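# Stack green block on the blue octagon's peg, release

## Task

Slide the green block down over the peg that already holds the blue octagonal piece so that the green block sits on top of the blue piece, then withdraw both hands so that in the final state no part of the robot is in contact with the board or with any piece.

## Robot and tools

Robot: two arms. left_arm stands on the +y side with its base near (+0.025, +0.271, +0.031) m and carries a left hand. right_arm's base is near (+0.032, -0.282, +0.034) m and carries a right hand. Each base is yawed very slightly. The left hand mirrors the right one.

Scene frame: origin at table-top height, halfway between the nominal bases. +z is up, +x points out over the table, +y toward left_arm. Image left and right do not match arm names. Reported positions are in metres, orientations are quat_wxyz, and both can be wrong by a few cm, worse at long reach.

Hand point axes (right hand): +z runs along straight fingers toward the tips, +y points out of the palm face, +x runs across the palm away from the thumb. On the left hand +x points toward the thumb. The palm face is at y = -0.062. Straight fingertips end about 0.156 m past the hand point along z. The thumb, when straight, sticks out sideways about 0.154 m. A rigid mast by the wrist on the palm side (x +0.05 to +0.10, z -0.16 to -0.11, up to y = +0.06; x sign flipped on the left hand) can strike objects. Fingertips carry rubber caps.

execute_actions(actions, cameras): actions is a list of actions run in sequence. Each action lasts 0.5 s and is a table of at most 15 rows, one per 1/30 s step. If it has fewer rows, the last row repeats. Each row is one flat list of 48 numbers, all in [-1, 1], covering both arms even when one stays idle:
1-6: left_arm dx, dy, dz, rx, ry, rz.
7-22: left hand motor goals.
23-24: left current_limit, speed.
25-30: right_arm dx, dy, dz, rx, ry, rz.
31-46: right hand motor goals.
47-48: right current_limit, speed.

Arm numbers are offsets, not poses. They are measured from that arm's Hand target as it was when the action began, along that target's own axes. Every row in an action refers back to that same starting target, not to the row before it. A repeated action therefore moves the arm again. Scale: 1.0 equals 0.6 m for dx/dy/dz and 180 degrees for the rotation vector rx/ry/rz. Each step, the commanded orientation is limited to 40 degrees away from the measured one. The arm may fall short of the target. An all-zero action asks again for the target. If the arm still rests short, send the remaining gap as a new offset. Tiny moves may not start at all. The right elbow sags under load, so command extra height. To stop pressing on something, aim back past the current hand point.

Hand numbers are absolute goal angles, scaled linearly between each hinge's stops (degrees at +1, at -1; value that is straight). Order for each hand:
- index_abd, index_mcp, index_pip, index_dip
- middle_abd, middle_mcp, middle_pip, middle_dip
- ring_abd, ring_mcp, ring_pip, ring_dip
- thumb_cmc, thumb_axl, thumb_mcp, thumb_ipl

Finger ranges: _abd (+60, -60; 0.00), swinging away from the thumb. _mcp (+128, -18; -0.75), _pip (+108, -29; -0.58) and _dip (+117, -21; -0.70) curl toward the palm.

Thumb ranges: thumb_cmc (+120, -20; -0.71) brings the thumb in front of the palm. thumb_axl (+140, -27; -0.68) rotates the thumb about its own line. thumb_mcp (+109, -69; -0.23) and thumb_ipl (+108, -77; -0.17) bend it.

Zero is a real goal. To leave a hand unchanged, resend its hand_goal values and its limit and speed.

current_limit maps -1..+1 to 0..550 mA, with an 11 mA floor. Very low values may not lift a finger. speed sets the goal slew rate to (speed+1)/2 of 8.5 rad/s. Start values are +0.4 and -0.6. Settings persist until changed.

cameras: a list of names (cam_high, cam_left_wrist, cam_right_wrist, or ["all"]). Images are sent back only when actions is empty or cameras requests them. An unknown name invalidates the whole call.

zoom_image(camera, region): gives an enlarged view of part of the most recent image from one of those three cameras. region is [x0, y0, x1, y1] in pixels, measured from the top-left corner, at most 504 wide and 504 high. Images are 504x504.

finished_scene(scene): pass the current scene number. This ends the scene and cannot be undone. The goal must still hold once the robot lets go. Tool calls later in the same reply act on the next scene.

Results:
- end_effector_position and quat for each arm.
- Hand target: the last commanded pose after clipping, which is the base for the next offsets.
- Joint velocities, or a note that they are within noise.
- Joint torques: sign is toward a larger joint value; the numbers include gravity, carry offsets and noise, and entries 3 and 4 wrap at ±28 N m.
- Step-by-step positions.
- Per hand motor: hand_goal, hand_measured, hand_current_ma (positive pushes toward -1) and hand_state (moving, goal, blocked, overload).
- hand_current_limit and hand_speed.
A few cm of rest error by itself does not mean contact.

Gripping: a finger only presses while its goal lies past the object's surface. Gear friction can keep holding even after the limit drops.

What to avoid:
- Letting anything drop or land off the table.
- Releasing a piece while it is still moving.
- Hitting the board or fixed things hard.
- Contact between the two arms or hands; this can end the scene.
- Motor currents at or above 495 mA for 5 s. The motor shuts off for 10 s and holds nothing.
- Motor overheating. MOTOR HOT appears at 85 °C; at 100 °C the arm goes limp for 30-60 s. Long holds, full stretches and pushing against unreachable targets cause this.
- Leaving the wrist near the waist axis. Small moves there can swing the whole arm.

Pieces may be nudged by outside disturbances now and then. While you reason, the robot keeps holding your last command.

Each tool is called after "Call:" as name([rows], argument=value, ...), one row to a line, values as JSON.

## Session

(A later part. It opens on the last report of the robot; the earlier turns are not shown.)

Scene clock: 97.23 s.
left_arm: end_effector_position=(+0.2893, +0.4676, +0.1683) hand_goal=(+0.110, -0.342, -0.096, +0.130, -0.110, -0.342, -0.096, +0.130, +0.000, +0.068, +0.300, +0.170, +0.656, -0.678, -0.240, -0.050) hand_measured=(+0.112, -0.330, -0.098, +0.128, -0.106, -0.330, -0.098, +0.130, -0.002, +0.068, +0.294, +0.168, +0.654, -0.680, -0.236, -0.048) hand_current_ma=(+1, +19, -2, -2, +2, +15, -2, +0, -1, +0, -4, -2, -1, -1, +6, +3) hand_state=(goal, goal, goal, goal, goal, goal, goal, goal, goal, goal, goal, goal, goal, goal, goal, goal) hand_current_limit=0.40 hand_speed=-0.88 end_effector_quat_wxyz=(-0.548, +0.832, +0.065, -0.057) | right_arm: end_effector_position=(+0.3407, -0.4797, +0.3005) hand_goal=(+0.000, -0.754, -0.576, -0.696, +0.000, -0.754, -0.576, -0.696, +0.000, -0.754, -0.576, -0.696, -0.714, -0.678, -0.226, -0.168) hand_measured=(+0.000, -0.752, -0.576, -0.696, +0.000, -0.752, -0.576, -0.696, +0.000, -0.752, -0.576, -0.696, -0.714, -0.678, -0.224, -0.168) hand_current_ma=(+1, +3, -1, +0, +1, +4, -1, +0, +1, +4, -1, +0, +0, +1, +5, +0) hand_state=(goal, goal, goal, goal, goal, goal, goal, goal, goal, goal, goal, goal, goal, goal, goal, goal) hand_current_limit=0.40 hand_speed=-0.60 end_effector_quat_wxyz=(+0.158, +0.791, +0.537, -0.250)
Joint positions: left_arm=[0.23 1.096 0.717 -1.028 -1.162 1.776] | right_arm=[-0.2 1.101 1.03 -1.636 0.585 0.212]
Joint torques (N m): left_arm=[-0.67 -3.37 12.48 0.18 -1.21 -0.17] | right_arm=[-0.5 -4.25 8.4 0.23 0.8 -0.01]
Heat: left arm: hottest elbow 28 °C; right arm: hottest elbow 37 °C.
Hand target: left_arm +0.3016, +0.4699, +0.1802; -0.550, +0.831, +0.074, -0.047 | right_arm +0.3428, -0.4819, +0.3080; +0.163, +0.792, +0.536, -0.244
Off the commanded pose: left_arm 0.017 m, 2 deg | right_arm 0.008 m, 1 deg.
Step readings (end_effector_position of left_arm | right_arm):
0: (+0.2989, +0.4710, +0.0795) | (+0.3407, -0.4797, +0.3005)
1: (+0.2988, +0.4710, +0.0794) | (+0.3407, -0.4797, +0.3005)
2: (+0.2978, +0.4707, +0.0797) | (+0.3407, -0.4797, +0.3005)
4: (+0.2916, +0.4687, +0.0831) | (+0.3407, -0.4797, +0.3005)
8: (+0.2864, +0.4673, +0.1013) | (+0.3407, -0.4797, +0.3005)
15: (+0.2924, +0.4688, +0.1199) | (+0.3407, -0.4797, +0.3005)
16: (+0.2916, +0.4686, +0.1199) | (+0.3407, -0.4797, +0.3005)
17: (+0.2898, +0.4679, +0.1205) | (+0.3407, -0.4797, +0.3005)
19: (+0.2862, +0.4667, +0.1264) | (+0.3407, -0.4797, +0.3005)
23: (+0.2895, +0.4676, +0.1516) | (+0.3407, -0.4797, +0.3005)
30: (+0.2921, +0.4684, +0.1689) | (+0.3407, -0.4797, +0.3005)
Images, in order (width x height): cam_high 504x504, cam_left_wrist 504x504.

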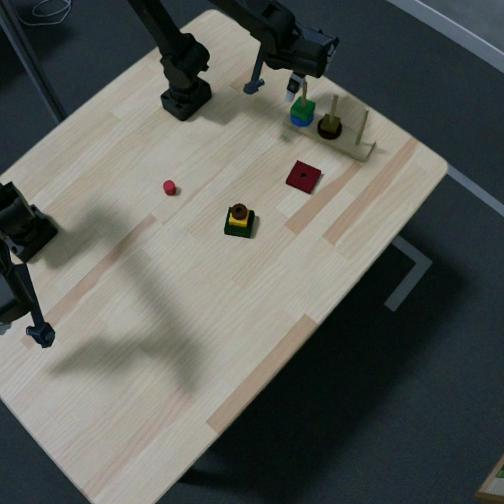

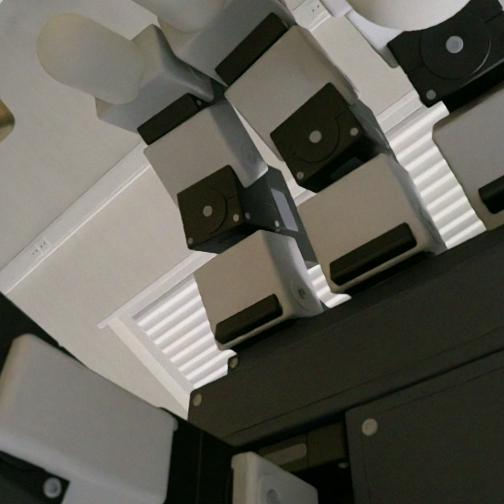

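Call:
execute_actions([
  [[0,-0.0921,-0.0391,0,0,0,0.11,-0.342,-0.095,0.13,-0.11,-0.342,-0.095,0.13,0,0.068,0.3,0.17,0.657,-0.678,-0.24,-0.05,0.4,-0.8,0,0,0,0,0,0,0,-0.754,-0.576,-0.696,0,-0.754,-0.576,-0.696,0,-0.754,-0.576,-0.696,-0.714,-0.678,-0.226,-0.168,0.4,-0.6]],
], cameras=["cam_high"])

Call:
zoom_image(camera="cam_high", region=[270, 50, 350, 130])

Scene clock: 98.37 s.
left_arm: end_effector_position=(+0.2902, +0.4679, +0.2281) hand_goal=(+0.110, -0.342, -0.096, +0.130, -0.110, -0.342, -0.096, +0.130, +0.000, +0.068, +0.300, +0.170, +0.656, -0.678, -0.240, -0.050) hand_measured=(+0.112, -0.330, -0.098, +0.128, -0.106, -0.330, -0.098, +0.130, -0.002, +0.068, +0.294, +0.168, +0.654, -0.680, -0.236, -0.048) hand_current_ma=(+1, +18, -2, -2, +2, +15, -2, +0, -1, +0, -4, -2, -1, -1, +6, +3) hand_state=(goal, goal, goal, goal, goal, goal, goal, goal, goal, goal, goal, goal, goal, goal, goal, goal) hand_current_limit=0.40 hand_speed=-0.80 end_effector_quat_wxyz=(-0.549, +0.832, +0.065, -0.056) | right_arm: end_effector_position=(+0.3407, -0.4797, +0.3005) hand_goal=(+0.000, -0.754, -0.576, -0.696, +0.000, -0.754, -0.576, -0.696, +0.000, -0.754, -0.576, -0.696, -0.714, -0.678, -0.226, -0.168) hand_measured=(+0.000, -0.752, -0.576, -0.696, +0.000, -0.752, -0.576, -0.696, +0.000, -0.752, -0.576, -0.696, -0.714, -0.678, -0.224, -0.168) hand_current_ma=(+1, +3, -1, +0, +1, +4, -1, +0, +1, +4, -1, +0, +0, +1, +5, +0) hand_state=(goal, goal, goal, goal, goal, goal, goal, goal, goal, goal, goal, goal, goal, goal, goal, goal) hand_current_limit=0.40 hand_speed=-0.60 end_effector_quat_wxyz=(+0.158, +0.791, +0.537, -0.250)
Joint positions: left_arm=[0.23 1.043 0.844 -1.205 -1.162 1.777] | right_arm=[-0.2 1.101 1.03 -1.636 0.585 0.212]
Joint torques (N m): left_arm=[-0.56 -2.61 13.15 0.23 -1.19 -0.2] | right_arm=[-0.73 -4.07 8.75 0.06 0.77 0.04]
Heat: left arm: hottest elbow 28 °C; right arm: hottest elbow 37 °C.
Hand target: left_arm +0.3015, +0.4699, +0.2403; -0.550, +0.831, +0.074, -0.047 | right_arm +0.3428, -0.4819, +0.3080; +0.163, +0.792, +0.536, -0.244
Off the commanded pose: left_arm 0.017 m, 1 deg | right_arm 0.008 m, 1 deg.
Step readings (end_effector_position of left_arm | right_arm):
0: (+0.2893, +0.4676, +0.1683) | (+0.3407, -0.4797, +0.3005)
1: (+0.2891, +0.4676, +0.1685) | (+0.3407, -0.4797, +0.3005)
2: (+0.2882, +0.4673, +0.1702) | (+0.3407, -0.4797, +0.3005)
4: (+0.2867, +0.4667, +0.1777) | (+0.3407, -0.4797, +0.3005)
8: (+0.2921, +0.4681, +0.2088) | (+0.3407, -0.4797, +0.3005)
15: (+0.2929, +0.4685, +0.2287) | (+0.3407, -0.4797, +0.3005)
Images, in order (width x height): cam_high 504x504.

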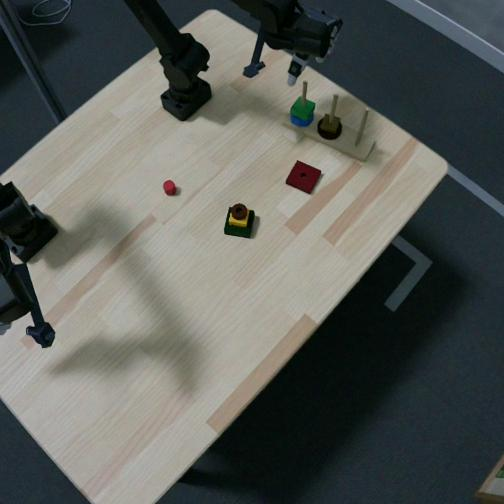

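Scaled by 6.300 from the camera's 504x504 image, which has a finer 720x720 frame.

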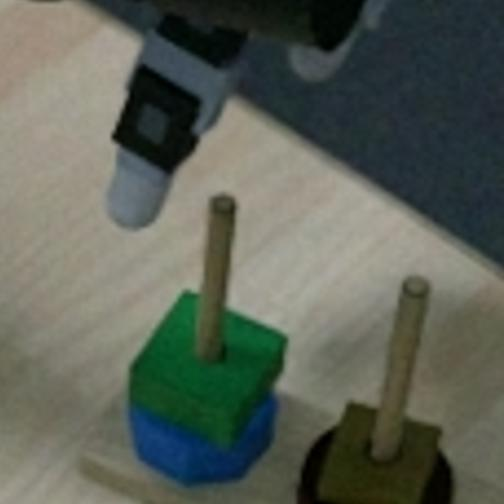

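Call:
finished_scene(scene=2)

The scene is finished: the task was done.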